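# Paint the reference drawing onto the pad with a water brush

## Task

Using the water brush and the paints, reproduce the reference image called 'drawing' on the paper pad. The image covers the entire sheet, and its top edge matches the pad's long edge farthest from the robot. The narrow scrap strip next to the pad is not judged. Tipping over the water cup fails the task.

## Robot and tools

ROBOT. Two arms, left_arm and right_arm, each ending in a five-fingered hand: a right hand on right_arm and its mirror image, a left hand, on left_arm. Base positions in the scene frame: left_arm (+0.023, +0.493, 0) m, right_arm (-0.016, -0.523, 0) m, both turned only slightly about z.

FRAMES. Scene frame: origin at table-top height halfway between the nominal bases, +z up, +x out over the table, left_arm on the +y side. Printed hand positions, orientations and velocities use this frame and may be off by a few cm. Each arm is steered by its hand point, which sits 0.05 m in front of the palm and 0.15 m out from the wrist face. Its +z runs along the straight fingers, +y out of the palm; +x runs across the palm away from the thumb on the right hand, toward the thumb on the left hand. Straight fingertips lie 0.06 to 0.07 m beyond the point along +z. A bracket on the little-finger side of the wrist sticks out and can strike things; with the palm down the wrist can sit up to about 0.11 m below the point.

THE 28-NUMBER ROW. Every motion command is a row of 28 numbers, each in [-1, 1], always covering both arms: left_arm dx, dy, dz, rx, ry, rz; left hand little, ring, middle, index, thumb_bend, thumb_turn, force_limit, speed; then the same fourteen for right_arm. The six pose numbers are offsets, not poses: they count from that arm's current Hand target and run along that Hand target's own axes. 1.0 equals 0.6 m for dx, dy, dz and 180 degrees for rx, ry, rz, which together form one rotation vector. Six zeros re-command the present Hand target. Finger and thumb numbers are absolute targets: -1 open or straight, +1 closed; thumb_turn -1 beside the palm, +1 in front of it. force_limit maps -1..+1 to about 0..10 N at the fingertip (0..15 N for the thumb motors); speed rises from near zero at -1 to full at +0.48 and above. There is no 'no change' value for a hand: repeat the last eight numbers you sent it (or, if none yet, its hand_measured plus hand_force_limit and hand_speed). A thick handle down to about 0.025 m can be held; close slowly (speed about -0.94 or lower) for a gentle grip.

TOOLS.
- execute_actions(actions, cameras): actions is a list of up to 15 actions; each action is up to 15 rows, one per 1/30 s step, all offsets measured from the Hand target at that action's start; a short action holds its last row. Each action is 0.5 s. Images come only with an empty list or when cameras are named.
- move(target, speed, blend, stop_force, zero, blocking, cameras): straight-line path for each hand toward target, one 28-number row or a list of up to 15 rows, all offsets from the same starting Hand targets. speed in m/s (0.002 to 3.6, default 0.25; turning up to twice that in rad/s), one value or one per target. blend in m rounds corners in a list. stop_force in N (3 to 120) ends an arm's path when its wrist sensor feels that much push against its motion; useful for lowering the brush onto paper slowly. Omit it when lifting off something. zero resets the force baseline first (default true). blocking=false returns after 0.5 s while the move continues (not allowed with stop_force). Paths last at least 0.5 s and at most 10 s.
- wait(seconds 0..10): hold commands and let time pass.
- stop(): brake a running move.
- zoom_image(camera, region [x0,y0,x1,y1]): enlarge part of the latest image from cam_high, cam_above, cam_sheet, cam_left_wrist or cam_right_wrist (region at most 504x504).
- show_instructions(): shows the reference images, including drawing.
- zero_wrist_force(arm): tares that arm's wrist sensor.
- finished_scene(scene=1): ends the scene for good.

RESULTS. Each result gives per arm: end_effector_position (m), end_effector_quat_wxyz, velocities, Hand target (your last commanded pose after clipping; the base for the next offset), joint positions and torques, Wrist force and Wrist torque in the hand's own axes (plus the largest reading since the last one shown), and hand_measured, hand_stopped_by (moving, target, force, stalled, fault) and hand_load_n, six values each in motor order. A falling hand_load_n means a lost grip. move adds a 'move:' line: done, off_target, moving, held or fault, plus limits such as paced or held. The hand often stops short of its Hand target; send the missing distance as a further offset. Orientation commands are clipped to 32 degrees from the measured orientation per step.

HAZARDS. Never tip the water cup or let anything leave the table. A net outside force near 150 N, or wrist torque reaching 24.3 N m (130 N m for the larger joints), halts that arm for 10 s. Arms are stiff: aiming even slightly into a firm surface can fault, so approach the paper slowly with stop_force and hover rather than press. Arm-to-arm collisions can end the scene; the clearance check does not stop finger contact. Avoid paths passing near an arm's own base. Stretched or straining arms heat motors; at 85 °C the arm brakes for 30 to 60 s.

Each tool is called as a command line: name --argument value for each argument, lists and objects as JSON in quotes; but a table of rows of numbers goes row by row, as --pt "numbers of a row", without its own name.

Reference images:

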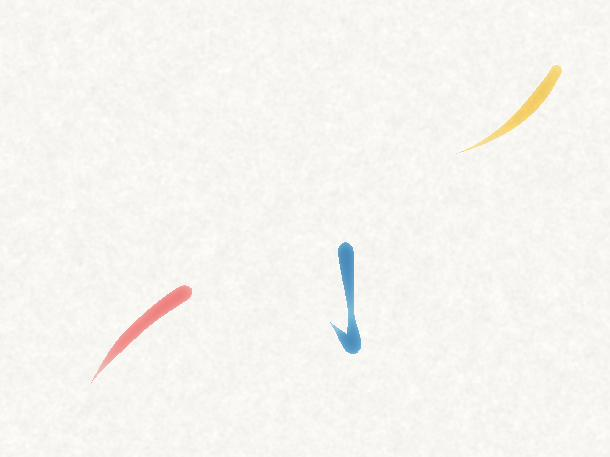

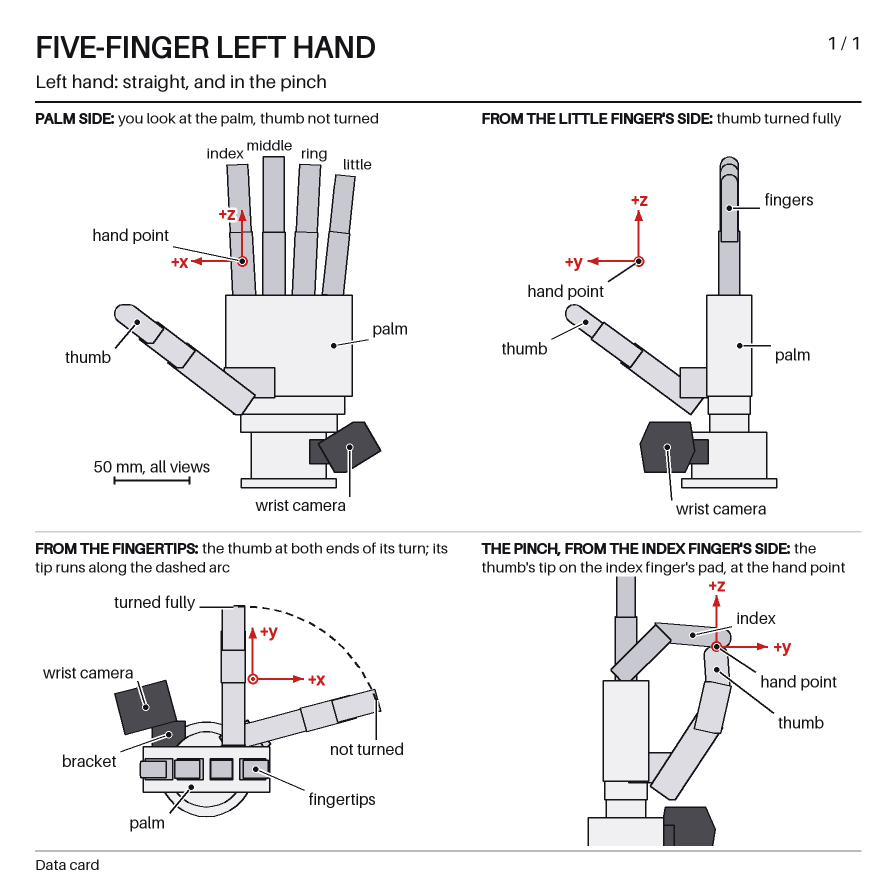

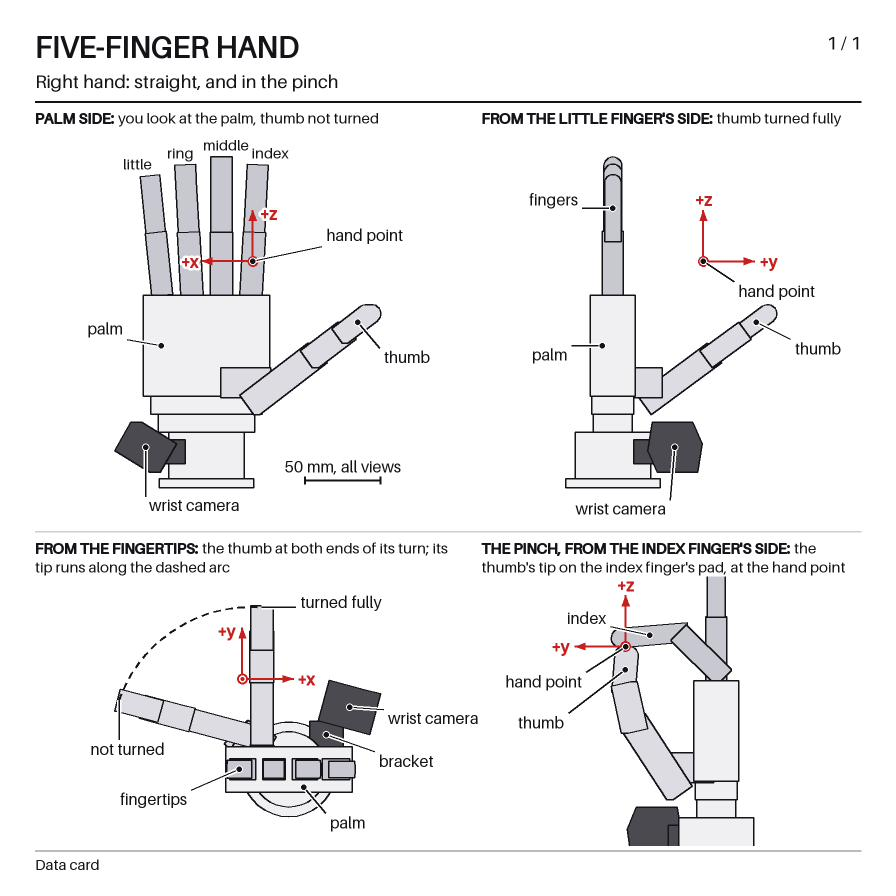

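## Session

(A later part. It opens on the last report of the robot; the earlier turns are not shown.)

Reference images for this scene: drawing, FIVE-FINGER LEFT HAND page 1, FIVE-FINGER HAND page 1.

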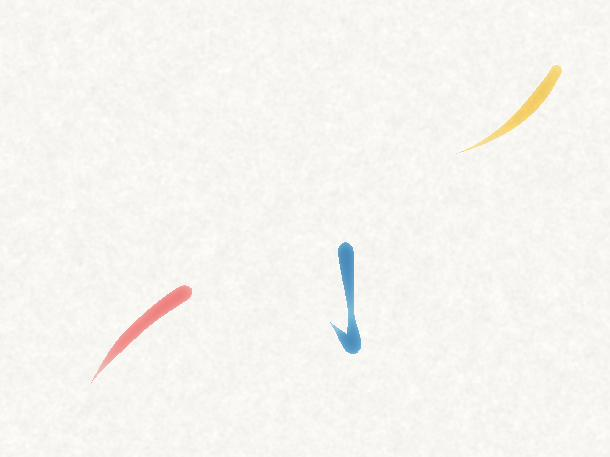

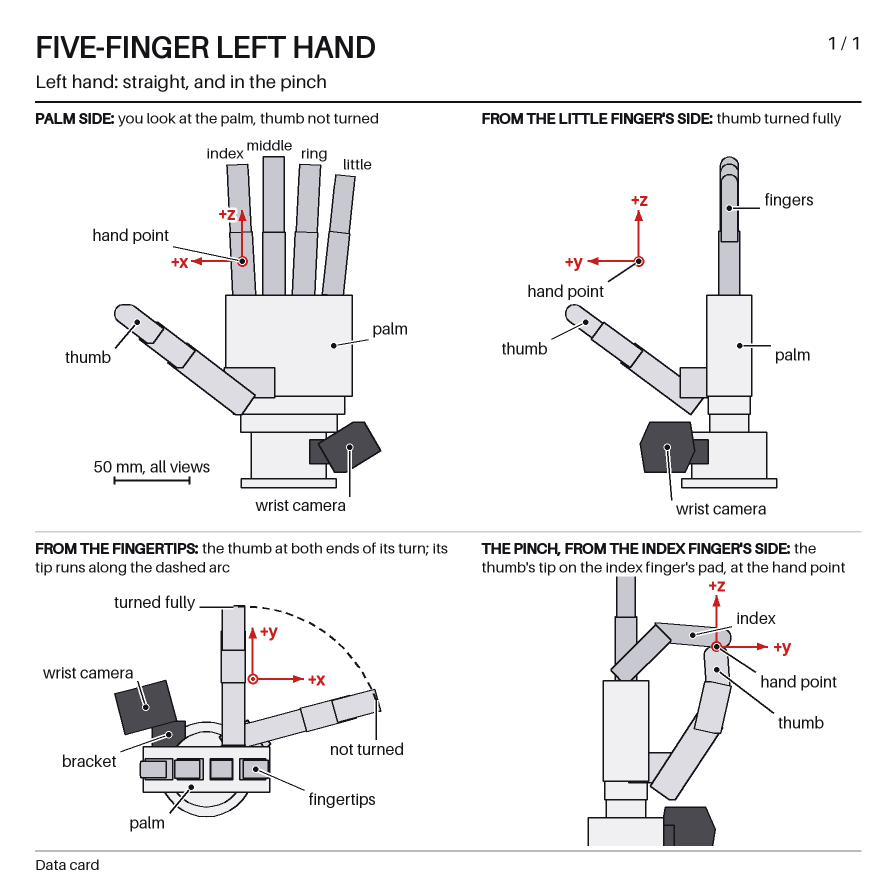

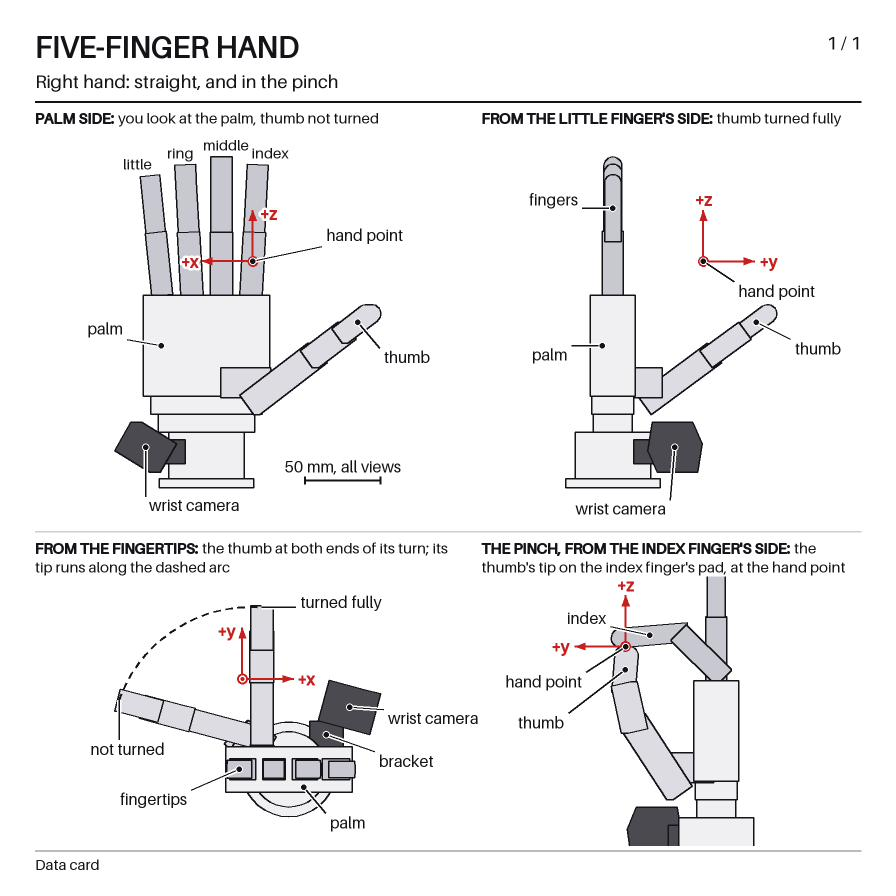

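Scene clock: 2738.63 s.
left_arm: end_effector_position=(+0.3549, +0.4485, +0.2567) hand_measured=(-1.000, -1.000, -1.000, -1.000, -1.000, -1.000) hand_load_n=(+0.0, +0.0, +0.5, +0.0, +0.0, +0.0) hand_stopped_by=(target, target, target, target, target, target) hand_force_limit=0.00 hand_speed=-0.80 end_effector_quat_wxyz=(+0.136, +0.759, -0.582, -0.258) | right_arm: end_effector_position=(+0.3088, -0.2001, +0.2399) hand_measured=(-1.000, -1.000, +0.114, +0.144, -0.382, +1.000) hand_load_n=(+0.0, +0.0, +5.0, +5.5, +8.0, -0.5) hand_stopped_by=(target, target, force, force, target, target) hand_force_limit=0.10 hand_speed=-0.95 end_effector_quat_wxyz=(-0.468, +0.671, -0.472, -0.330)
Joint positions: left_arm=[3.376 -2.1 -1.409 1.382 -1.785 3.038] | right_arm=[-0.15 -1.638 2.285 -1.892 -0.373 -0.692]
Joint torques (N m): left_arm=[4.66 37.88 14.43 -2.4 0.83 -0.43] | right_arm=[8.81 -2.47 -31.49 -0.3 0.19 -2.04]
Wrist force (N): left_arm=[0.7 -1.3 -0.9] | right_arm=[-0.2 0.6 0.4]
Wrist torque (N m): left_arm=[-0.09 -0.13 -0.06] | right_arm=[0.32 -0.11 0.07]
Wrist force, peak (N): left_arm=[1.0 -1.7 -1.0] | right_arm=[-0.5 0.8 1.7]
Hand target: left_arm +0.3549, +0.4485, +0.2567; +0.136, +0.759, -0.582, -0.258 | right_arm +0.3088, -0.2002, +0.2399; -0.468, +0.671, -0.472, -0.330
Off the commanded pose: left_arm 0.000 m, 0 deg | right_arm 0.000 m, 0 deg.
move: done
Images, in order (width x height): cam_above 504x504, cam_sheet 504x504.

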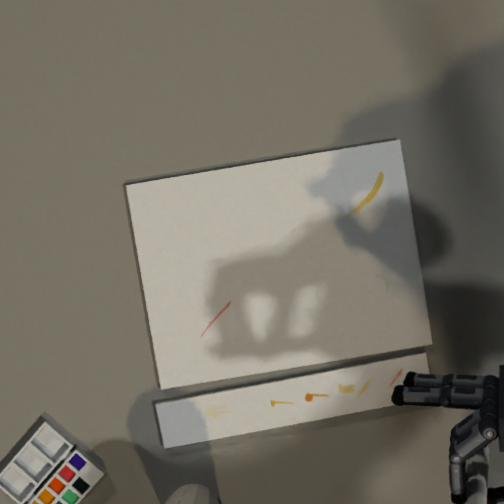

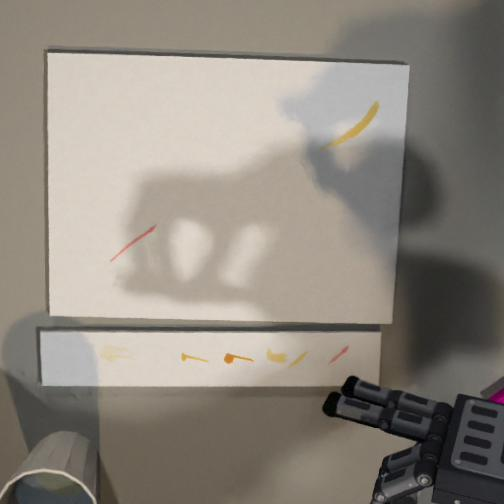

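move --target '[0,0,0,0,0,0,-1,-1,-1,-1,-1,-1,0,-0.8, 0.0768,-0.12848,0.45478,0,0,0,-1,-1,0.5,0.5,-0.38,1,0.1,-0.95]' --speed 0.25 --cameras '[]'

move --pt "0 0 0 0 0 0 -1 -1 -1 -1 -1 -1 0 -0.8 0.02877 -0.00929 -0.01703 0 0 0 -1 -1 0.5 0.5 -0.38 1 0.1 -0.95" --pt "0 0 0 0 0 0 -1 -1 -1 -1 -1 -1 0 -0.8 0.05459 -0.00006 -0.00701 0 0 0 -1 -1 0.5 0.5 -0.38 1 0.1 -0.95" --pt "0 0 0 0 0 0 -1 -1 -1 -1 -1 -1 0 -0.8 0.04486 0.01083 0.00808 0 0 0 -1 -1 0.5 0.5 -0.38 1 0.1 -0.95" --pt "0 0 0 0 0 0 -1 -1 -1 -1 -1 -1 0 -0.8 0.03627 0.0217 0.02023 0 0 0 -1 -1 0.5 0.5 -0.38 1 0.1 -0.95" --pt "0 0 0 0 0 0 -1 -1 -1 -1 -1 -1 0 -0.8 0.02966 0.03048 0.02922 0 0 0 -1 -1 0.5 0.5 -0.38 1 0.1 -0.95" --pt "0 0 0 0 0 0 -1 -1 -1 -1 -1 -1 0 -0.8 0.00397 0.03936 0.03623 0 0 0 -1 -1 0.5 0.5 -0.38 1 0.1 -0.95" --pt "0 0 0 0 0 0 -1 -1 -1 -1 -1 -1 0 -0.8 -0.01226 0.03356 0.02993 0 0 0 -1 -1 0.5 0.5 -0.38 1 0.1 -0.95" --pt "0 0 0 0 0 0 -1 -1 -1 -1 -1 -1 0 -0.8 0 0 0 0 0 0 -1 -1 0.5 0.5 -0.38 1 0.1 -0.95" --speed '[0.06, 0.04, 0.03, 0.03, 0.03, 0.03, 0.06, 0.1]' --blend '[0, 0, 0.001, 0.001, 0.001, 0.001, 0.003, 0]' --cameras '[]'

move --pt "0 0 0 0 0 0 -1 -1 -1 -1 -1 -1 0 -0.8 0.0289 -0.01315 -0.01383 0 0 0 -1 -1 0.5 0.5 -0.38 1 0.1 -0.95" --pt "0 0 0 0 0 0 -1 -1 -1 -1 -1 -1 0 -0.8 0.05473 -0.00392 -0.00381 0 0 0 -1 -1 0.5 0.5 -0.38 1 0.1 -0.95" --pt "0 0 0 0 0 0 -1 -1 -1 -1 -1 -1 0 -0.8 0.04488 0.00712 0.01144 0 0 0 -1 -1 0.5 0.5 -0.38 1 0.1 -0.95" --pt "0 0 0 0 0 0 -1 -1 -1 -1 -1 -1 0 -0.8 0.03627 0.01799 0.02365 0 0 0 -1 -1 0.5 0.5 -0.38 1 0.1 -0.95" --pt "0 0 0 0 0 0 -1 -1 -1 -1 -1 -1 0 -0.8 0.0294 0.02708 0.03301 0 0 0 -1 -1 0.5 0.5 -0.38 1 0.1 -0.95" --pt "0 0 0 0 0 0 -1 -1 -1 -1 -1 -1 0 -0.8 0.02471 0.03531 0.03655 0 0 0 -1 -1 0.5 0.5 -0.38 1 0.1 -0.95" --pt "0 0 0 0 0 0 -1 -1 -1 -1 -1 -1 0 -0.8 0.01773 0.04386 0.04183 0 0 0 -1 -1 0.5 0.5 -0.38 1 0.1 -0.95" --pt "0 0 0 0 0 0 -1 -1 -1 -1 -1 -1 0 -0.8 0.00952 0.05087 0.04537 0 0 0 -1 -1 0.5 0.5 -0.38 1 0.1 -0.95" --pt "0 0 0 0 0 0 -1 -1 -1 -1 -1 -1 0 -0.8 0.00206 0.05566 0.04806 0 0 0 -1 -1 0.5 0.5 -0.38 1 0.1 -0.95" --pt "0 0 0 0 0 0 -1 -1 -1 -1 -1 -1 0 -0.8 -0.00734 0.06022 0.05109 0 0 0 -1 -1 0.5 0.5 -0.38 1 0.1 -0.95" --pt "0 0 0 0 0 0 -1 -1 -1 -1 -1 -1 0 -0.8 -0.0339 0.05073 0.04078 0 0 0 -1 -1 0.5 0.5 -0.38 1 0.1 -0.95" --pt "0 0 0 0 0 0 -1 -1 -1 -1 -1 -1 0 -0.8 -0.0768 0.12848 -0.45478 0 0 0 -1 -1 0.5 0.5 -0.38 1 0.1 -0.95" --speed '[0.06, 0.04, 0.03, 0.03, 0.03, 0.03, 0.03, 0.03, 0.03, 0.03, 0.06, 0.25]' --blend '[0, 0, 0.001, 0.001, 0.001, 0.001, 0.001, 0.001, 0.001, 0.0005, 0.005, 0]' --cameras '["cam_sheet", "cam_above"]'

zoom_image --camera "cam_sheet" --region '[80, 190, 180, 290]'

Scene clock: 2791.40 s.
left_arm: end_effector_position=(+0.3549, +0.4485, +0.2567) hand_measured=(-1.000, -1.000, -1.000, -1.000, -1.000, -1.000) hand_load_n=(+0.0, +0.0, +0.0, +0.0, +0.0, -0.5) hand_stopped_by=(target, target, target, target, target, target) hand_force_limit=0.00 hand_speed=-0.80 end_effector_quat_wxyz=(+0.136, +0.759, -0.582, -0.258) | right_arm: end_effector_position=(+0.3967, +0.0500, +0.1295) hand_measured=(-1.000, -1.000, +0.114, +0.144, -0.382, +1.000) hand_load_n=(+0.0, +0.0, +4.5, +5.5, +8.0, -0.5) hand_stopped_by=(target, target, force, force, target, target) hand_force_limit=0.10 hand_speed=-0.95 end_effector_quat_wxyz=(-0.468, +0.671, -0.472, -0.330)
Joint positions: left_arm=[3.376 -2.1 -1.409 1.382 -1.785 3.038] | right_arm=[0.354 -0.809 1.824 -3.375 -0.512 0.514]
Joint torques (N m): left_arm=[4.5 38.29 14.35 -2.59 0.8 -0.46] | right_arm=[8.6 -32.77 -26.36 -3.58 -0.4 1.95]
Wrist force (N): left_arm=[0.8 -1.1 -0.8] | right_arm=[-0.4 0.8 0.4]
Wrist torque (N m): left_arm=[-0.07 -0.14 -0.06] | right_arm=[0.37 -0.07 -0.05]
Wrist force, peak (N): left_arm=[0.8 -1.5 -1.0] | right_arm=[-0.3 0.7 1.5]
Hand target: left_arm +0.3549, +0.4485, +0.2567; +0.136, +0.759, -0.582, -0.258 | right_arm +0.3967, +0.0500, +0.1294; -0.468, +0.671, -0.472, -0.330
Off the commanded pose: left_arm 0.000 m, 0 deg | right_arm 0.000 m, 0 deg.
move: done
No camera images: "cameras" was empty.

Scene clock: 2795.47 s.
left_arm: end_effector_position=(+0.3549, +0.4485, +0.2567) hand_measured=(-1.000, -1.000, -1.000, -1.000, -1.000, -1.000) hand_load_n=(+0.0, +0.0, +0.0, +0.0, +0.0, +0.0) hand_stopped_by=(target, target, target, target, target, target) hand_force_limit=0.00 hand_speed=-0.80 end_effector_quat_wxyz=(+0.136, +0.759, -0.582, -0.258) | right_arm: end_effector_position=(+0.3967, +0.0501, +0.1294) hand_measured=(-1.000, -1.000, +0.114, +0.144, -0.382, +1.000) hand_load_n=(+0.0, +0.0, +4.5, +5.5, +8.0, -0.5) hand_stopped_by=(target, target, force, force, target, target) hand_force_limit=0.10 hand_speed=-0.95 end_effector_quat_wxyz=(-0.468, +0.671, -0.472, -0.330)
Joint positions: left_arm=[3.376 -2.1 -1.409 1.382 -1.785 3.038] | right_arm=[0.354 -0.809 1.824 -3.376 -0.512 0.515]
Joint torques (N m): left_arm=[4.29 37.45 14.23 -2.54 0.78 -0.42] | right_arm=[-9.3 -58.47 -24.6 -0.12 2.54 -1.72]
Wrist force (N): left_arm=[0.9 -0.9 -0.9] | right_arm=[-0.3 0.8 0.4]
Wrist torque (N m): left_arm=[-0.02 -0.16 -0.06] | right_arm=[0.36 -0.09 0.07]
Wrist force, peak (N): left_arm=[0.8 -1.4 -1.2] | right_arm=[-1.1 1.1 0.8]
Hand target: left_arm +0.3549, +0.4485, +0.2567; +0.136, +0.759, -0.582, -0.258 | right_arm +0.3967, +0.0500, +0.1294; -0.468, +0.671, -0.472, -0.330
Off the commanded pose: left_arm 0.000 m, 0 deg | right_arm 0.000 m, 0 deg.
move: done
No camera images: "cameras" was empty.

Scene clock: 2801.77 s.
left_arm: end_effector_position=(+0.3549, +0.4485, +0.2567) hand_measured=(-1.000, -1.000, -1.000, -1.000, -1.000, -1.000) hand_load_n=(+0.0, +0.0, +0.0, +0.0, +0.0, +0.0) hand_stopped_by=(target, target, target, target, target, target) hand_force_limit=0.00 hand_speed=-0.80 end_effector_quat_wxyz=(+0.136, +0.759, -0.582, -0.258) | right_arm: end_effector_position=(+0.3088, -0.2001, +0.2399) hand_measured=(-1.000, -1.000, +0.114, +0.144, -0.382, +1.000) hand_load_n=(+0.0, +0.0, +4.5, +5.5, +8.0, -0.5) hand_stopped_by=(target, target, force, force, target, target) hand_force_limit=0.10 hand_speed=-0.95 end_effector_quat_wxyz=(-0.468, +0.671, -0.472, -0.330)
Joint positions: left_arm=[3.376 -2.1 -1.409 1.382 -1.785 3.038] | right_arm=[-0.15 -1.638 2.286 -1.892 -0.373 -0.692]
Joint torques (N m): left_arm=[4.71 37.93 15.15 -2.44 0.77 -0.47] | right_arm=[8.32 -2.89 -29.55 -0.03 0.06 -1.6]
Wrist force (N): left_arm=[0.7 -1.0 -0.8] | right_arm=[-0.1 0.6 0.4]
Wrist torque (N m): left_arm=[-0.05 -0.12 -0.07] | right_arm=[0.33 -0.13 0.08]
Wrist force, peak (N): left_arm=[0.9 -1.6 -1.1] | right_arm=[-0.5 0.5 1.7]
Hand target: left_arm +0.3549, +0.4485, +0.2567; +0.136, +0.759, -0.582, -0.258 | right_arm +0.3088, -0.2002, +0.2399; -0.468, +0.671, -0.472, -0.330
Off the commanded pose: left_arm 0.000 m, 0 deg | right_arm 0.000 m, 0 deg.
move: done
Images, in order (width x height): cam_above 504x504, cam_sheet 504x504.

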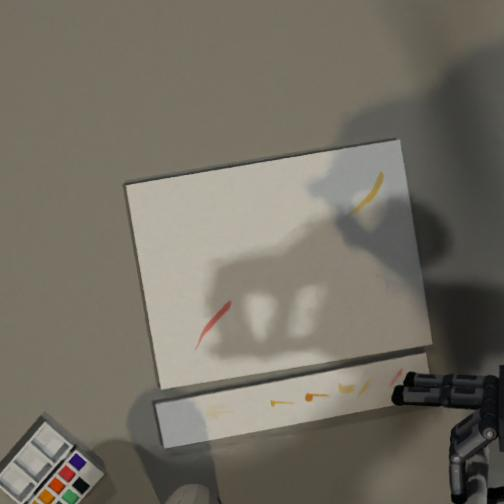

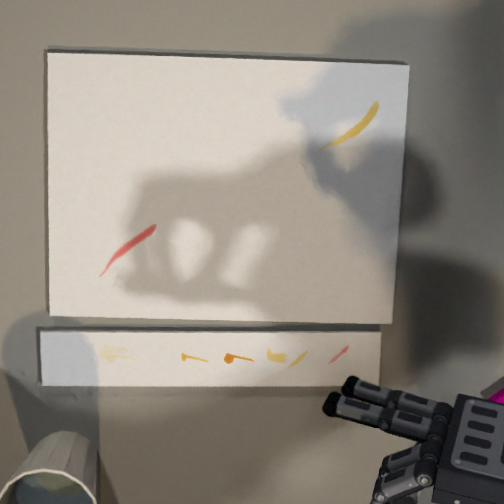

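Scaled by 5.040 from the camera's 504x504 image, which has a finer 720x720 frame.

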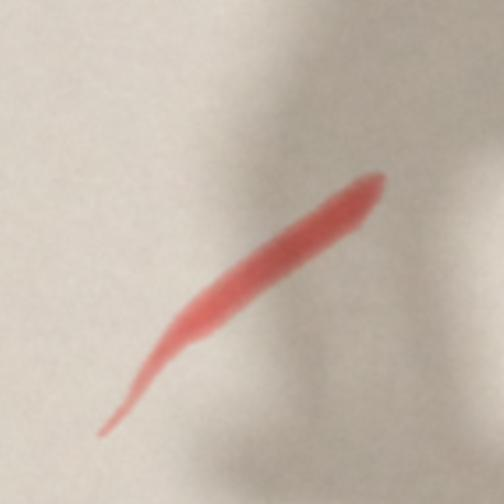

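move --target '[0,0,0,0,0,0,-1,-1,-1,-1,-1,-1,0,-0.8, 0.0768,-0.12848,0.45478,0,0,0,-1,-1,0.5,0.5,-0.38,1,0.1,-0.95]' --speed 0.25 --cameras '[]'

move --pt "0 0 0 0 0 0 -1 -1 -1 -1 -1 -1 0 -0.8 0.02948 -0.00933 -0.01883 0 0 0 -1 -1 0.5 0.5 -0.38 1 0.1 -0.95" --pt "0 0 0 0 0 0 -1 -1 -1 -1 -1 -1 0 -0.8 0.05531 -0.00011 -0.00881 0 0 0 -1 -1 0.5 0.5 -0.38 1 0.1 -0.95" --pt "0 0 0 0 0 0 -1 -1 -1 -1 -1 -1 0 -0.8 0.05287 0.00301 -0.00538 0 0 0 -1 -1 0.5 0.5 -0.38 1 0.1 -0.95" --pt "0 0 0 0 0 0 -1 -1 -1 -1 -1 -1 0 -0.8 0.02704 -0.00622 -0.0154 0 0 0 -1 -1 0.5 0.5 -0.38 1 0.1 -0.95" --pt "0 0 0 0 0 0 -1 -1 -1 -1 -1 -1 0 -0.8 0.03016 -0.01292 -0.01728 0 0 0 -1 -1 0.5 0.5 -0.38 1 0.1 -0.95" --pt "0 0 0 0 0 0 -1 -1 -1 -1 -1 -1 0 -0.8 0.05598 -0.00369 -0.00726 0 0 0 -1 -1 0.5 0.5 -0.38 1 0.1 -0.95" --pt "0 0 0 0 0 0 -1 -1 -1 -1 -1 -1 0 -0.8 0.05355 -0.00059 -0.00385 0 0 0 -1 -1 0.5 0.5 -0.38 1 0.1 -0.95" --pt "0 0 0 0 0 0 -1 -1 -1 -1 -1 -1 0 -0.8 0.02773 -0.00981 -0.01386 0 0 0 -1 -1 0.5 0.5 -0.38 1 0.1 -0.95" --pt "0 0 0 0 0 0 -1 -1 -1 -1 -1 -1 0 -0.8 -0.23786 -0.10467 -0.11689 0 0 0 -1 -1 0.5 0.5 -0.38 1 0.1 -0.95" --pt "0 0 0 0 0 0 -1 -1 -1 -1 -1 -1 0 -0.8 -0.37722 0.25690 -0.09012 -0.24594 -0.08783 -0.09539 -1 -1 0.5 0.5 -0.38 1 0.1 -0.95" --speed '[0.06, 0.04, 0.03, 0.06, 0.06, 0.04, 0.03, 0.06, 0.25, 0.28]' --blend '[0, 0, 0, 0.002, 0.002, 0, 0, 0.003, 0.02, 0]' --cameras '["cam_sheet", "cam_left_wrist"]'

zoom_image --camera "cam_sheet" --region '[80, 190, 180, 290]'

Scene clock: 2835.20 s.
left_arm: end_effector_position=(+0.3549, +0.4485, +0.2567) hand_measured=(-1.000, -1.000, -1.000, -1.000, -1.000, -1.000) hand_load_n=(+0.0, +0.0, +0.0, +0.0, +0.0, +0.0) hand_stopped_by=(target, target, target, target, target, target) hand_force_limit=0.00 hand_speed=-0.80 end_effector_quat_wxyz=(+0.136, +0.759, -0.582, -0.258) | right_arm: end_effector_position=(+0.3967, +0.0500, +0.1295) hand_measured=(-1.000, -1.000, +0.114, +0.144, -0.382, +1.000) hand_load_n=(+0.0, +0.0, +4.5, +5.5, +7.5, -0.5) hand_stopped_by=(target, target, force, force, target, target) hand_force_limit=0.10 hand_speed=-0.95 end_effector_quat_wxyz=(-0.468, +0.671, -0.472, -0.330)
Joint positions: left_arm=[3.376 -2.1 -1.409 1.382 -1.785 3.038] | right_arm=[0.354 -0.809 1.824 -3.375 -0.512 0.514]
Joint torques (N m): left_arm=[4.83 37.92 14.94 -2.63 0.7 -0.47] | right_arm=[9.07 -33.44 -23.82 -3.84 -0.37 1.98]
Wrist force (N): left_arm=[0.7 -1.1 -1.1] | right_arm=[-0.5 0.7 0.4]
Wrist torque (N m): left_arm=[-0.05 -0.14 -0.06] | right_arm=[0.34 -0.06 -0.06]
Wrist force, peak (N): left_arm=[0.6 -1.5 -1.2] | right_arm=[-0.2 0.5 1.5]
Hand target: left_arm +0.3549, +0.4485, +0.2567; +0.136, +0.759, -0.582, -0.258 | right_arm +0.3967, +0.0500, +0.1294; -0.468, +0.671, -0.472, -0.330
Off the commanded pose: left_arm 0.000 m, 0 deg | right_arm 0.000 m, 0 deg.
move: done
No camera images: "cameras" was empty.

Scene clock: 2841.77 s.
left_arm: end_effector_position=(+0.3549, +0.4485, +0.2567) hand_measured=(-1.000, -1.000, -1.000, -1.000, -1.000, -1.000) hand_load_n=(+0.0, +0.0, +0.5, +0.0, +0.0, +0.0) hand_stopped_by=(target, target, target, target, target, target) hand_force_limit=0.00 hand_speed=-0.80 end_effector_quat_wxyz=(+0.136, +0.759, -0.582, -0.258) | right_arm: end_effector_position=(+0.1753, +0.0547, +0.2994) hand_measured=(-1.000, -1.000, +0.114, +0.144, -0.382, +1.000) hand_load_n=(+0.0, +0.0, +4.5, +5.5, +8.0, -0.5) hand_stopped_by=(target, target, force, force, target, target) hand_force_limit=0.10 hand_speed=-0.95 end_effector_quat_wxyz=(-0.284, +0.807, -0.144, -0.497)
Joint positions: left_arm=[3.376 -2.1 -1.409 1.382 -1.785 3.038] | right_arm=[0.614 -1.177 1.499 -1.329 -0.42 -0.948]
Joint torques (N m): left_arm=[3.98 37.71 15.08 -2.55 0.75 -0.61] | right_arm=[8.7 -27.51 -32.61 0.29 -0.16 -1.71]
Wrist force (N): left_arm=[0.6 -1.2 -0.8] | right_arm=[-0.3 0.9 0.2]
Wrist torque (N m): left_arm=[-0.08 -0.12 -0.07] | right_arm=[0.38 -0.08 0.08]
Wrist force, peak (N): left_arm=[1.0 -1.4 -1.1] | right_arm=[-1.0 1.3 0.7]
Hand target: left_arm +0.3549, +0.4485, +0.2567; +0.136, +0.759, -0.582, -0.258 | right_arm +0.1753, +0.0547, +0.2994; -0.284, +0.807, -0.144, -0.497
Off the commanded pose: left_arm 0.000 m, 0 deg | right_arm 0.000 m, 0 deg.
move: done
Images, in order (width x height): cam_sheet 504x504, cam_left_wrist 672x504.

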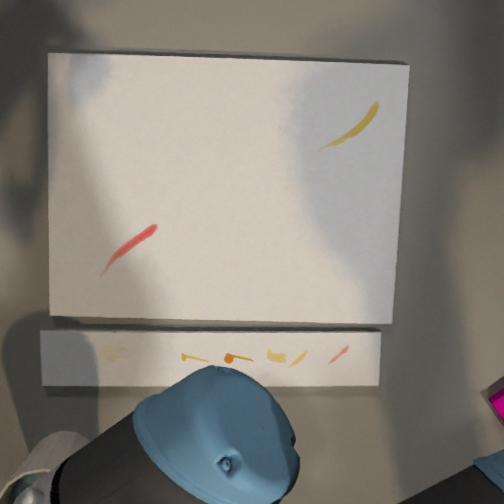

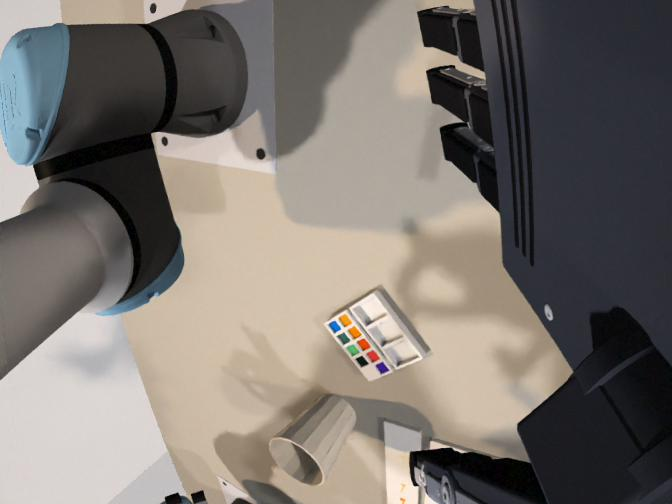

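Scaled by 5.040 from the camera's 504x504 image, which has a finer 720x720 frame.

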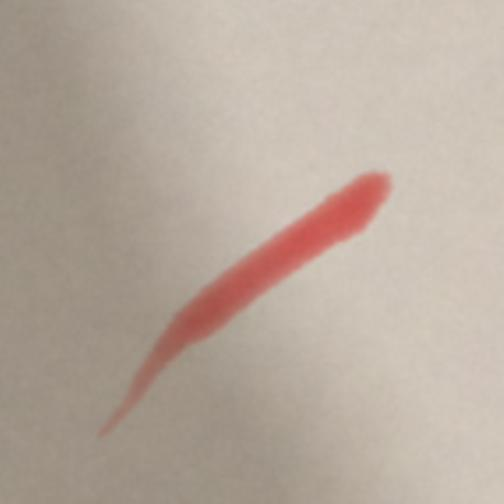

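move --pt "0 0 0 0 0 0 -1 -1 -1 -1 -1 -1 0 -0.8 0.2187 0.07836 0.08503 0 0 0 -1 -1 0.5 0.5 -0.38 1 0.1 -0.95" --pt "0 0 0 0 0 0 -1 -1 -1 -1 -1 -1 0 -0.8 0.18333 0.06568 0.07128 0 0 0 -1 -1 0.5 0.5 -0.38 1 0.1 -0.95" --pt "0 0 0 0 0 0 -1 -1 -1 -1 -1 -1 0 -0.8 0.21904 0.07305 0.08905 0 0 0 -1 -1 0.5 0.5 -0.38 1 0.1 -0.95" --pt "0 0 0 0 0 0 -1 -1 -1 -1 -1 -1 0 -0.8 0.21836 0.08367 0.08101 0 0 0 -1 -1 0.5 0.5 -0.38 1 0.1 -0.95" --pt "0 0 0 0 0 0 -1 -1 -1 -1 -1 -1 0 -0.8 0.18333 0.06568 0.07128 0 0 0 -1 -1 0.5 0.5 -0.38 1 0.1 -0.95" --pt "0 0 0 0 0 0 -1 -1 -1 -1 -1 -1 0 -0.8 0.21904 0.07305 0.08905 0 0 0 -1 -1 0.5 0.5 -0.38 1 0.1 -0.95" --pt "0 0 0 0 0 0 -1 -1 -1 -1 -1 -1 0 -0.8 0.21836 0.08367 0.08101 0 0 0 -1 -1 0.5 0.5 -0.38 1 0.1 -0.95" --pt "0 0 0 0 0 0 -1 -1 -1 -1 -1 -1 0 -0.8 0.18333 0.06568 0.07128 0 0 0 -1 -1 0.5 0.5 -0.38 1 0.1 -0.95" --pt "0 0 0 0 0 0 -1 -1 -1 -1 -1 -1 0 -0.8 0.21904 0.07305 0.08905 0 0 0 -1 -1 0.5 0.5 -0.38 1 0.1 -0.95" --pt "0 0 0 0 0 0 -1 -1 -1 -1 -1 -1 0 -0.8 0.21836 0.08367 0.08101 0 0 0 -1 -1 0.5 0.5 -0.38 1 0.1 -0.95" --pt "0 0 0 0 0 0 -1 -1 -1 -1 -1 -1 0 -0.8 0.18333 0.06568 0.07128 0 0 0 -1 -1 0.5 0.5 -0.38 1 0.1 -0.95" --pt "0 0 0 0 0 0 -1 -1 -1 -1 -1 -1 0 -0.8 0.2187 0.07836 0.08503 0 0 0 -1 -1 0.5 0.5 -0.38 1 0.1 -0.95" --speed '[0.15, 0.05, 0.05, 0.02, 0.05, 0.05, 0.02, 0.05, 0.05, 0.02, 0.05, 0.05]' --blend 0.001 --cameras '[]'

move --pt "0 0 0 0 0 0 -1 -1 -1 -1 -1 -1 0 -0.8 -0.03537 -0.01268 -0.01375 0 0 0 -1 -1 0.5 0.5 -0.38 1 0.1 -0.95" --pt "0 0 0 0 0 0 -1 -1 -1 -1 -1 -1 0 -0.8 0.00034 -0.00531 0.00402 0 0 0 -1 -1 0.5 0.5 -0.38 1 0.1 -0.95" --pt "0 0 0 0 0 0 -1 -1 -1 -1 -1 -1 0 -0.8 -0.00034 0.00531 -0.00402 0 0 0 -1 -1 0.5 0.5 -0.38 1 0.1 -0.95" --pt "0 0 0 0 0 0 -1 -1 -1 -1 -1 -1 0 -0.8 -0.03537 -0.01268 -0.01375 0 0 0 -1 -1 0.5 0.5 -0.38 1 0.1 -0.95" --pt "0 0 0 0 0 0 -1 -1 -1 -1 -1 -1 0 -0.8 0.00034 -0.00531 0.00402 0 0 0 -1 -1 0.5 0.5 -0.38 1 0.1 -0.95" --pt "0 0 0 0 0 0 -1 -1 -1 -1 -1 -1 0 -0.8 -0.00034 0.00531 -0.00402 0 0 0 -1 -1 0.5 0.5 -0.38 1 0.1 -0.95" --pt "0 0 0 0 0 0 -1 -1 -1 -1 -1 -1 0 -0.8 -0.03537 -0.01268 -0.01375 0 0 0 -1 -1 0.5 0.5 -0.38 1 0.1 -0.95" --pt "0 0 0 0 0 0 -1 -1 -1 -1 -1 -1 0 -0.8 0.00034 -0.00531 0.00402 0 0 0 -1 -1 0.5 0.5 -0.38 1 0.1 -0.95" --pt "0 0 0 0 0 0 -1 -1 -1 -1 -1 -1 0 -0.8 -0.00034 0.00531 -0.00402 0 0 0 -1 -1 0.5 0.5 -0.38 1 0.1 -0.95" --pt "0 0 0 0 0 0 -1 -1 -1 -1 -1 -1 0 -0.8 0 0 0 0 0 0 -1 -1 0.5 0.5 -0.38 1 0.1 -0.95" --pt "0 0 0 0 0 0 -1 -1 -1 -1 -1 -1 0 -0.8 -0.2187 -0.07836 -0.08503 0 0 0 -1 -1 0.5 0.5 -0.38 1 0.1 -0.95" --pt "0 0 0 0 0 0 -1 -1 -1 -1 -1 -1 0 -0.8 -0.1961 -0.24583 0.03651 0 0 0 -1 -1 0.5 0.5 -0.38 1 0.1 -0.95" --speed '[0.05, 0.05, 0.02, 0.05, 0.05, 0.02, 0.05, 0.05, 0.02, 0.05, 0.2, 0.25]' --blend '[0.001,0.001,0.001,0.001,0.001,0.001,0.001,0.001,0.001,0.001,0.01,0]' --cameras '["cam_left_wrist"]'

zoom_image --camera "cam_left_wrist" --region '[250, 280, 410, 400]'

Scene clock: 2872.43 s.
left_arm: end_effector_position=(+0.3549, +0.4485, +0.2567) hand_measured=(-1.000, -1.000, -1.000, -1.000, -1.000, -1.000) hand_load_n=(+0.0, +0.0, +0.0, +0.0, +0.0, +0.0) hand_stopped_by=(target, target, target, target, target, target) hand_force_limit=0.00 hand_speed=-0.80 end_effector_quat_wxyz=(+0.136, +0.759, -0.582, -0.258) | right_arm: end_effector_position=(+0.1753, +0.0543, +0.1510) hand_measured=(-1.000, -1.000, +0.114, +0.144, -0.382, +1.000) hand_load_n=(+0.0, +0.5, +4.5, +5.5, +8.0, -0.5) hand_stopped_by=(target, target, force, force, target, target) hand_force_limit=0.10 hand_speed=-0.95 end_effector_quat_wxyz=(-0.284, +0.807, -0.144, -0.497)
Joint positions: left_arm=[3.376 -2.1 -1.409 1.382 -1.785 3.038] | right_arm=[0.614 -1.012 1.672 -1.666 -0.42 -0.949]
Joint torques (N m): left_arm=[3.65 36.82 15.08 -2.58 0.91 -0.61] | right_arm=[9.03 -29.99 -6.95 -3.05 2.74 1.89]
Wrist force (N): left_arm=[0.6 -1.2 -1.1] | right_arm=[-0.4 0.6 0.2]
Wrist torque (N m): left_arm=[-0.07 -0.13 -0.07] | right_arm=[0.34 -0.06 -0.05]
Wrist force, peak (N): left_arm=[1.0 -1.1 -1.4] | right_arm=[0.5 1.2 0.8]
Hand target: left_arm +0.3549, +0.4485, +0.2567; +0.136, +0.759, -0.582, -0.258 | right_arm +0.1753, +0.0543, +0.1509; -0.284, +0.807, -0.144, -0.497
Off the commanded pose: left_arm 0.000 m, 0 deg | right_arm 0.000 m, 0 deg.
move: done
No camera images: "cameras" was empty.

Scene clock: 2878.63 s.
left_arm: end_effector_position=(+0.3549, +0.4485, +0.2567) hand_measured=(-1.000, -1.000, -1.000, -1.000, -1.000, -1.000) hand_load_n=(+0.0, +0.0, +0.0, +0.0, +0.0, +0.5) hand_stopped_by=(target, target, target, target, target, target) hand_force_limit=0.00 hand_speed=-0.80 end_effector_quat_wxyz=(+0.136, +0.759, -0.582, -0.258) | right_arm: end_effector_position=(+0.1808, +0.1793, +0.2939) hand_measured=(-1.000, -1.000, +0.114, +0.144, -0.382, +1.000) hand_load_n=(+0.0, +0.0, +4.5, +5.5, +8.0, -0.5) hand_stopped_by=(target, target, force, force, target, target) hand_force_limit=0.10 hand_speed=-0.95 end_effector_quat_wxyz=(-0.284, +0.807, -0.144, -0.497)
Joint positions: left_arm=[3.376 -2.1 -1.409 1.382 -1.785 3.038] | right_arm=[0.75 -0.942 1.222 -1.588 -0.365 -0.622]
Joint torques (N m): left_arm=[4.11 36.49 15.57 -2.81 0.89 -0.68] | right_arm=[8.76 -36.99 -33 -3.59 -0.1 1.93]
Wrist force (N): left_arm=[0.7 -1.2 -0.9] | right_arm=[-0.2 0.8 0.3]
Wrist torque (N m): left_arm=[-0.07 -0.13 -0.07] | right_arm=[0.36 -0.08 -0.03]
Wrist force, peak (N): left_arm=[0.7 -1.5 -1.2] | right_arm=[-1.0 1.8 -0.7]
Hand target: left_arm +0.3549, +0.4485, +0.2567; +0.136, +0.759, -0.582, -0.258 | right_arm +0.1809, +0.1793, +0.2939; -0.284, +0.807, -0.144, -0.497
Off the commanded pose: left_arm 0.000 m, 0 deg | right_arm 0.000 m, 0 deg.
move: done
Images, in order (width x height): cam_left_wrist 672x504.

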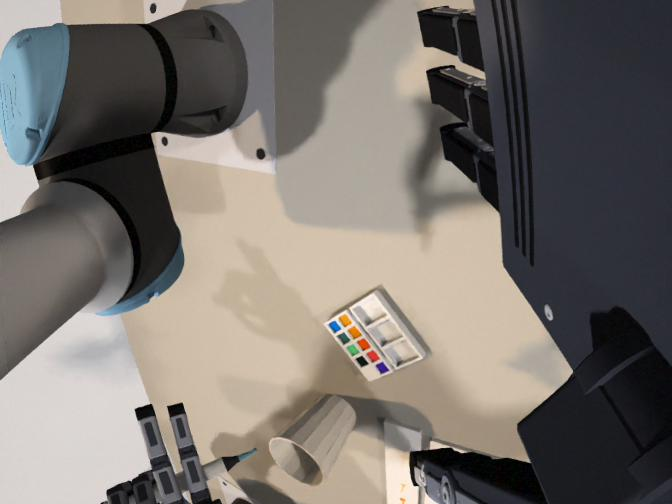

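Scaled by 3.150 from the camera's 672x504 image, which has a finer 960x720 frame.

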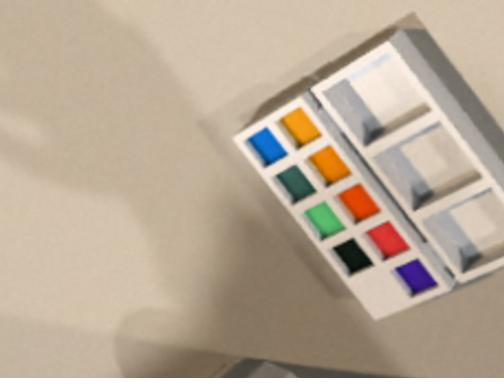

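move --target '[0,0,0,0,0,0,-1,-1,-1,-1,-1,-1,0,-0.8, 0.23592,0.07165,0.14635,0,0,0,-1,-1,0.5,0.5,-0.38,1,0.1,-0.95]' --speed 0.2 --cameras '["cam_left_wrist"]'

zoom_image --camera "cam_left_wrist" --region '[310, 300, 360, 350]'

Scene clock: 2888.43 s.
left_arm: end_effector_position=(+0.3549, +0.4485, +0.2567) hand_measured=(-1.000, -1.000, -1.000, -1.000, -1.000, -1.000) hand_load_n=(+0.0, +0.0, +0.0, +0.0, -0.5, +0.0) hand_stopped_by=(target, target, target, target, target, target) hand_force_limit=0.00 hand_speed=-0.80 end_effector_quat_wxyz=(+0.136, +0.759, -0.582, -0.258) | right_arm: end_effector_position=(+0.1611, +0.2048, +0.1249) hand_measured=(-1.000, -1.000, +0.114, +0.144, -0.382, +1.000) hand_load_n=(+0.0, +0.0, +5.0, +5.5, +8.0, -0.5) hand_stopped_by=(target, target, force, force, target, target) hand_force_limit=0.10 hand_speed=-0.95 end_effector_quat_wxyz=(-0.284, +0.807, -0.144, -0.497)
Joint positions: left_arm=[3.376 -2.1 -1.409 1.382 -1.785 3.038] | right_arm=[0.794 -0.731 1.354 -2.045 -0.356 -0.5]
Joint torques (N m): left_arm=[3.13 37.1 16.12 -2.78 0.86 -0.75] | right_arm=[9.61 -42.59 -8.52 -3.6 3.05 1.81]
Wrist force (N): left_arm=[0.7 -1.0 -0.9] | right_arm=[-0.4 0.7 0.2]
Wrist torque (N m): left_arm=[-0.04 -0.12 -0.07] | right_arm=[0.35 -0.05 -0.04]
Wrist force, peak (N): left_arm=[1.0 -1.3 -1.1] | right_arm=[0.5 1.3 0.9]
Hand target: left_arm +0.3549, +0.4485, +0.2567; +0.136, +0.759, -0.582, -0.258 | right_arm +0.1611, +0.2049, +0.1249; -0.284, +0.807, -0.144, -0.497
Off the commanded pose: left_arm 0.000 m, 0 deg | right_arm 0.000 m, 0 deg.
move: done
Images, in order (width x height): cam_left_wrist 672x504.

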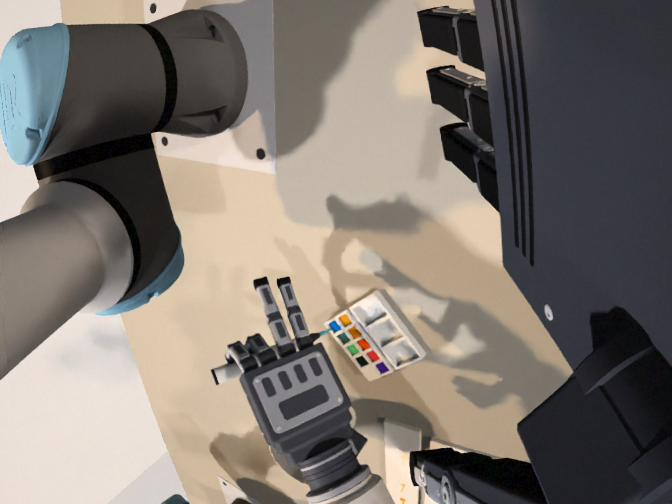

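Scaled by 10.080 from the camera's 672x504 image, which has a finer 960x720 frame.

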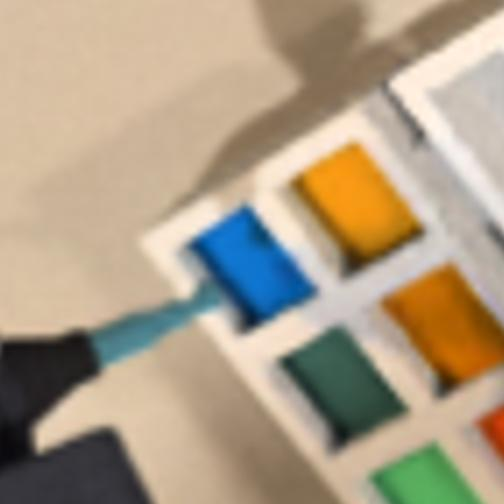

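move --pt "0 0 0 0 0 0 -1 -1 -1 -1 -1 -1 0 -0.8 -0.00116 0.00129 0.0018 0 0 0 -1 -1 0.5 0.5 -0.38 1 0.1 -0.95" --pt "0 0 0 0 0 0 -1 -1 -1 -1 -1 -1 0 -0.8 0.02227 0.00968 0.01091 0 0 0 -1 -1 0.5 0.5 -0.38 1 0.1 -0.95" --pt "0 0 0 0 0 0 -1 -1 -1 -1 -1 -1 0 -0.8 0.02421 0.00753 0.00791 0 0 0 -1 -1 0.5 0.5 -0.38 1 0.1 -0.95" --pt "0 0 0 0 0 0 -1 -1 -1 -1 -1 -1 0 -0.8 0.02248 0.00636 0.01342 0 0 0 -1 -1 0.5 0.5 -0.38 1 0.1 -0.95" --pt "0 0 0 0 0 0 -1 -1 -1 -1 -1 -1 0 -0.8 0.02033 0.01183 0.01391 0 0 0 -1 -1 0.5 0.5 -0.38 1 0.1 -0.95" --pt "0 0 0 0 0 0 -1 -1 -1 -1 -1 -1 0 -0.8 0.02206 0.013 0.0084 0 0 0 -1 -1 0.5 0.5 -0.38 1 0.1 -0.95" --pt "0 0 0 0 0 0 -1 -1 -1 -1 -1 -1 0 -0.8 0.02421 0.00753 0.00791 0 0 0 -1 -1 0.5 0.5 -0.38 1 0.1 -0.95" --pt "0 0 0 0 0 0 -1 -1 -1 -1 -1 -1 0 -0.8 0.02248 0.00636 0.01342 0 0 0 -1 -1 0.5 0.5 -0.38 1 0.1 -0.95" --pt "0 0 0 0 0 0 -1 -1 -1 -1 -1 -1 0 -0.8 0.02033 0.01183 0.01391 0 0 0 -1 -1 0.5 0.5 -0.38 1 0.1 -0.95" --pt "0 0 0 0 0 0 -1 -1 -1 -1 -1 -1 0 -0.8 0.02206 0.013 0.0084 0 0 0 -1 -1 0.5 0.5 -0.38 1 0.1 -0.95" --pt "0 0 0 0 0 0 -1 -1 -1 -1 -1 -1 0 -0.8 0.02421 0.00753 0.00791 0 0 0 -1 -1 0.5 0.5 -0.38 1 0.1 -0.95" --pt "0 0 0 0 0 0 -1 -1 -1 -1 -1 -1 0 -0.8 0.02248 0.00636 0.01342 0 0 0 -1 -1 0.5 0.5 -0.38 1 0.1 -0.95" --pt "0 0 0 0 0 0 -1 -1 -1 -1 -1 -1 0 -0.8 0.02033 0.01183 0.01391 0 0 0 -1 -1 0.5 0.5 -0.38 1 0.1 -0.95" --pt "0 0 0 0 0 0 -1 -1 -1 -1 -1 -1 0 -0.8 0.02206 0.013 0.0084 0 0 0 -1 -1 0.5 0.5 -0.38 1 0.1 -0.95" --pt "0 0 0 0 0 0 -1 -1 -1 -1 -1 -1 0 -0.8 0.02227 0.00968 0.01091 0 0 0 -1 -1 0.5 0.5 -0.38 1 0.1 -0.95" --speed '[0.05, 0.04, 0.015,0.015,0.015,0.015,0.015,0.015,0.015,0.015,0.015,0.015,0.015,0.015,0.015]' --blend '[0.001, 0.0005, 0.0007,0.0007,0.0007,0.0007,0.0007,0.0007,0.0007,0.0007,0.0007,0.0007,0.0007,0.0007,0]' --cameras '["cam_left_wrist"]'

zoom_image --camera "cam_left_wrist" --region '[315, 310, 355, 350]'

Scene clock: 2908.97 s.
left_arm: end_effector_position=(+0.3549, +0.4485, +0.2567) hand_measured=(-1.000, -1.000, -1.000, -1.000, -1.000, -1.000) hand_load_n=(+0.0, +0.0, +0.5, +0.0, +0.0, +0.0) hand_stopped_by=(target, target, target, target, target, target) hand_force_limit=0.00 hand_speed=-0.80 end_effector_quat_wxyz=(+0.136, +0.759, -0.582, -0.258) | right_arm: end_effector_position=(+0.1597, +0.2047, +0.1090) hand_measured=(-1.000, -1.000, +0.114, +0.144, -0.382, +1.000) hand_load_n=(+0.0, +0.0, +4.5, +5.5, +7.5, -0.5) hand_stopped_by=(target, target, force, force, target, target) hand_force_limit=0.10 hand_speed=-0.95 end_effector_quat_wxyz=(-0.284, +0.807, -0.144, -0.497)
Joint positions: left_arm=[3.376 -2.1 -1.409 1.382 -1.785 3.038] | right_arm=[0.795 -0.71 1.363 -2.079 -0.356 -0.496]
Joint torques (N m): left_arm=[3.7 35.71 16 -2.7 0.9 -0.61] | right_arm=[8.27 -42.51 -31.26 -3.7 2.44 1.91]
Wrist force (N): left_arm=[0.7 -1.0 -1.1] | right_arm=[-0.5 0.8 0.3]
Wrist torque (N m): left_arm=[-0.03 -0.14 -0.06] | right_arm=[0.37 -0.06 -0.04]
Wrist force, peak (N): left_arm=[0.9 -1.4 -1.1] | right_arm=[0.0 1.5 0.3]
Hand target: left_arm +0.3549, +0.4485, +0.2567; +0.136, +0.759, -0.582, -0.258 | right_arm +0.1596, +0.2048, +0.1090; -0.284, +0.807, -0.144, -0.497
Off the commanded pose: left_arm 0.000 m, 0 deg | right_arm 0.000 m, 0 deg.
move: done; blend cut to 0.0008 m at target 1
Images, in order (width x height): cam_left_wrist 672x504.

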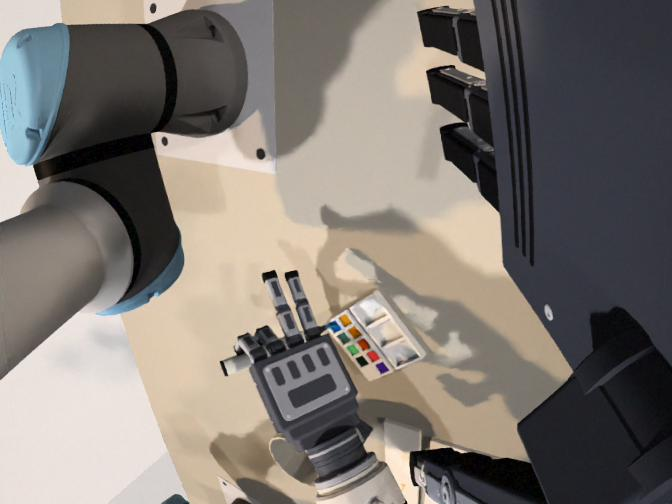

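Scaled by 12.600 from the camera's 672x504 image, which has a finer 960x720 frame.

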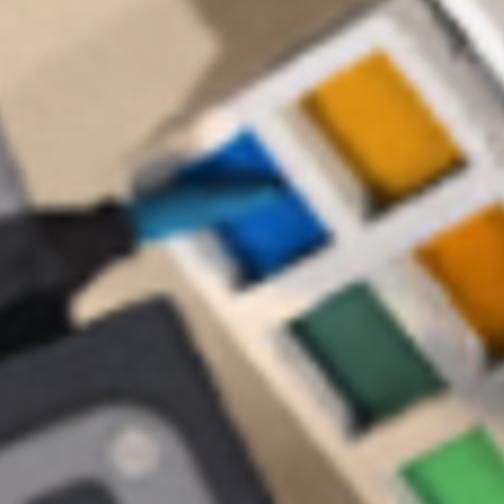

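move --pt "0 0 0 0 0 0 -1 -1 -1 -1 -1 -1 0 -0.8 0.00194 -0.00215 -0.003 0 0 0 -1 -1 0.5 0.5 -0.38 1 0.1 -0.95" --pt "0 0 0 0 0 0 -1 -1 -1 -1 -1 -1 0 -0.8 0.00021 -0.00332 0.00251 0 0 0 -1 -1 0.5 0.5 -0.38 1 0.1 -0.95" --pt "0 0 0 0 0 0 -1 -1 -1 -1 -1 -1 0 -0.8 -0.00194 0.00215 0.003 0 0 0 -1 -1 0.5 0.5 -0.38 1 0.1 -0.95" --pt "0 0 0 0 0 0 -1 -1 -1 -1 -1 -1 0 -0.8 -0.00021 0.00332 -0.00251 0 0 0 -1 -1 0.5 0.5 -0.38 1 0.1 -0.95" --pt "0 0 0 0 0 0 -1 -1 -1 -1 -1 -1 0 -0.8 0.00194 -0.00215 -0.003 0 0 0 -1 -1 0.5 0.5 -0.38 1 0.1 -0.95" --pt "0 0 0 0 0 0 -1 -1 -1 -1 -1 -1 0 -0.8 0.00021 -0.00332 0.00251 0 0 0 -1 -1 0.5 0.5 -0.38 1 0.1 -0.95" --pt "0 0 0 0 0 0 -1 -1 -1 -1 -1 -1 0 -0.8 -0.00194 0.00215 0.003 0 0 0 -1 -1 0.5 0.5 -0.38 1 0.1 -0.95" --pt "0 0 0 0 0 0 -1 -1 -1 -1 -1 -1 0 -0.8 -0.00021 0.00332 -0.00251 0 0 0 -1 -1 0.5 0.5 -0.38 1 0.1 -0.95" --pt "0 0 0 0 0 0 -1 -1 -1 -1 -1 -1 0 -0.8 0.00194 -0.00215 -0.003 0 0 0 -1 -1 0.5 0.5 -0.38 1 0.1 -0.95" --pt "0 0 0 0 0 0 -1 -1 -1 -1 -1 -1 0 -0.8 0.00021 -0.00332 0.00251 0 0 0 -1 -1 0.5 0.5 -0.38 1 0.1 -0.95" --pt "0 0 0 0 0 0 -1 -1 -1 -1 -1 -1 0 -0.8 -0.00194 0.00215 0.003 0 0 0 -1 -1 0.5 0.5 -0.38 1 0.1 -0.95" --pt "0 0 0 0 0 0 -1 -1 -1 -1 -1 -1 0 -0.8 -0.00021 0.00332 -0.00251 0 0 0 -1 -1 0.5 0.5 -0.38 1 0.1 -0.95" --pt "0 0 0 0 0 0 -1 -1 -1 -1 -1 -1 0 -0.8 0.00194 -0.00215 -0.003 0 0 0 -1 -1 0.5 0.5 -0.38 1 0.1 -0.95" --pt "0 0 0 0 0 0 -1 -1 -1 -1 -1 -1 0 -0.8 0.00021 -0.00332 0.00251 0 0 0 -1 -1 0.5 0.5 -0.38 1 0.1 -0.95" --pt "0 0 0 0 0 0 -1 -1 -1 -1 -1 -1 0 -0.8 0 0 0 0 0 0 -1 -1 0.5 0.5 -0.38 1 0.1 -0.95" --speed 0.012 --blend '[0.0007,0.0007,0.0007,0.0007,0.0007,0.0007,0.0007,0.0007,0.0007,0.0007,0.0007,0.0007,0.0007,0.0007,0]' --cameras '["cam_left_wrist"]'

zoom_image --camera "cam_left_wrist" --region '[315, 310, 355, 350]'

Scene clock: 2925.70 s.
left_arm: end_effector_position=(+0.3549, +0.4485, +0.2567) hand_measured=(-1.000, -1.000, -1.000, -1.000, -1.000, -1.000) hand_load_n=(+0.0, +0.0, +0.0, +0.0, +0.0, +0.0) hand_stopped_by=(target, target, target, target, target, target) hand_force_limit=0.00 hand_speed=-0.80 end_effector_quat_wxyz=(+0.136, +0.759, -0.582, -0.258) | right_arm: end_effector_position=(+0.1596, +0.2049, +0.1090) hand_measured=(-1.000, -1.000, +0.114, +0.144, -0.382, +1.000) hand_load_n=(+0.0, +0.0, +5.0, +5.5, +8.0, -0.5) hand_stopped_by=(target, target, force, force, target, target) hand_force_limit=0.10 hand_speed=-0.95 end_effector_quat_wxyz=(-0.284, +0.807, -0.144, -0.497)
Joint positions: left_arm=[3.376 -2.1 -1.409 1.382 -1.785 3.038] | right_arm=[0.795 -0.71 1.362 -2.079 -0.356 -0.496]
Joint torques (N m): left_arm=[3.07 35.49 15.93 -2.89 0.77 -0.72] | right_arm=[-9.91 -67.74 -8.17 -0.28 0.27 -1.68]
Wrist force (N): left_arm=[0.6 -1.1 -0.9] | right_arm=[-0.4 0.7 0.4]
Wrist torque (N m): left_arm=[-0.05 -0.12 -0.07] | right_arm=[0.35 -0.07 0.08]
Wrist force, peak (N): left_arm=[1.0 -1.3 -1.3] | right_arm=[-0.3 1.1 0.5]
Hand target: left_arm +0.3549, +0.4485, +0.2567; +0.136, +0.759, -0.582, -0.258 | right_arm +0.1596, +0.2048, +0.1090; -0.284, +0.807, -0.144, -0.497
Off the commanded pose: left_arm 0.000 m, 0 deg | right_arm 0.000 m, 0 deg.
move: done
Images, in order (width x height): cam_left_wrist 672x504.

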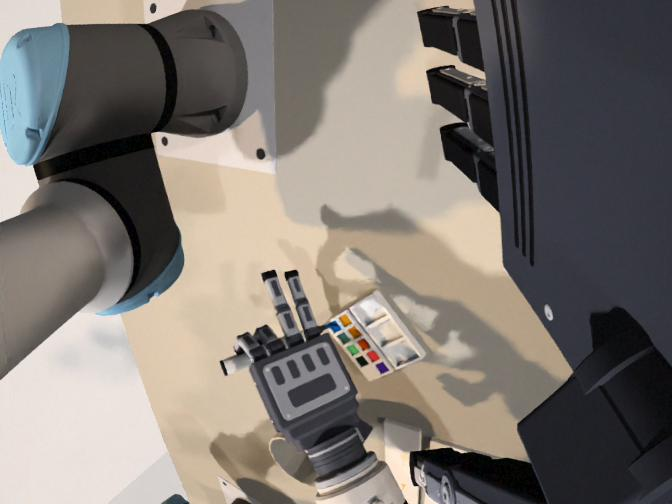

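Scaled by 12.600 from the camera's 672x504 image, which has a finer 960x720 frame.

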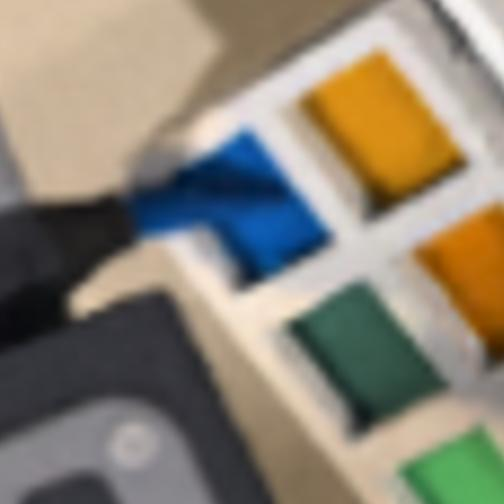

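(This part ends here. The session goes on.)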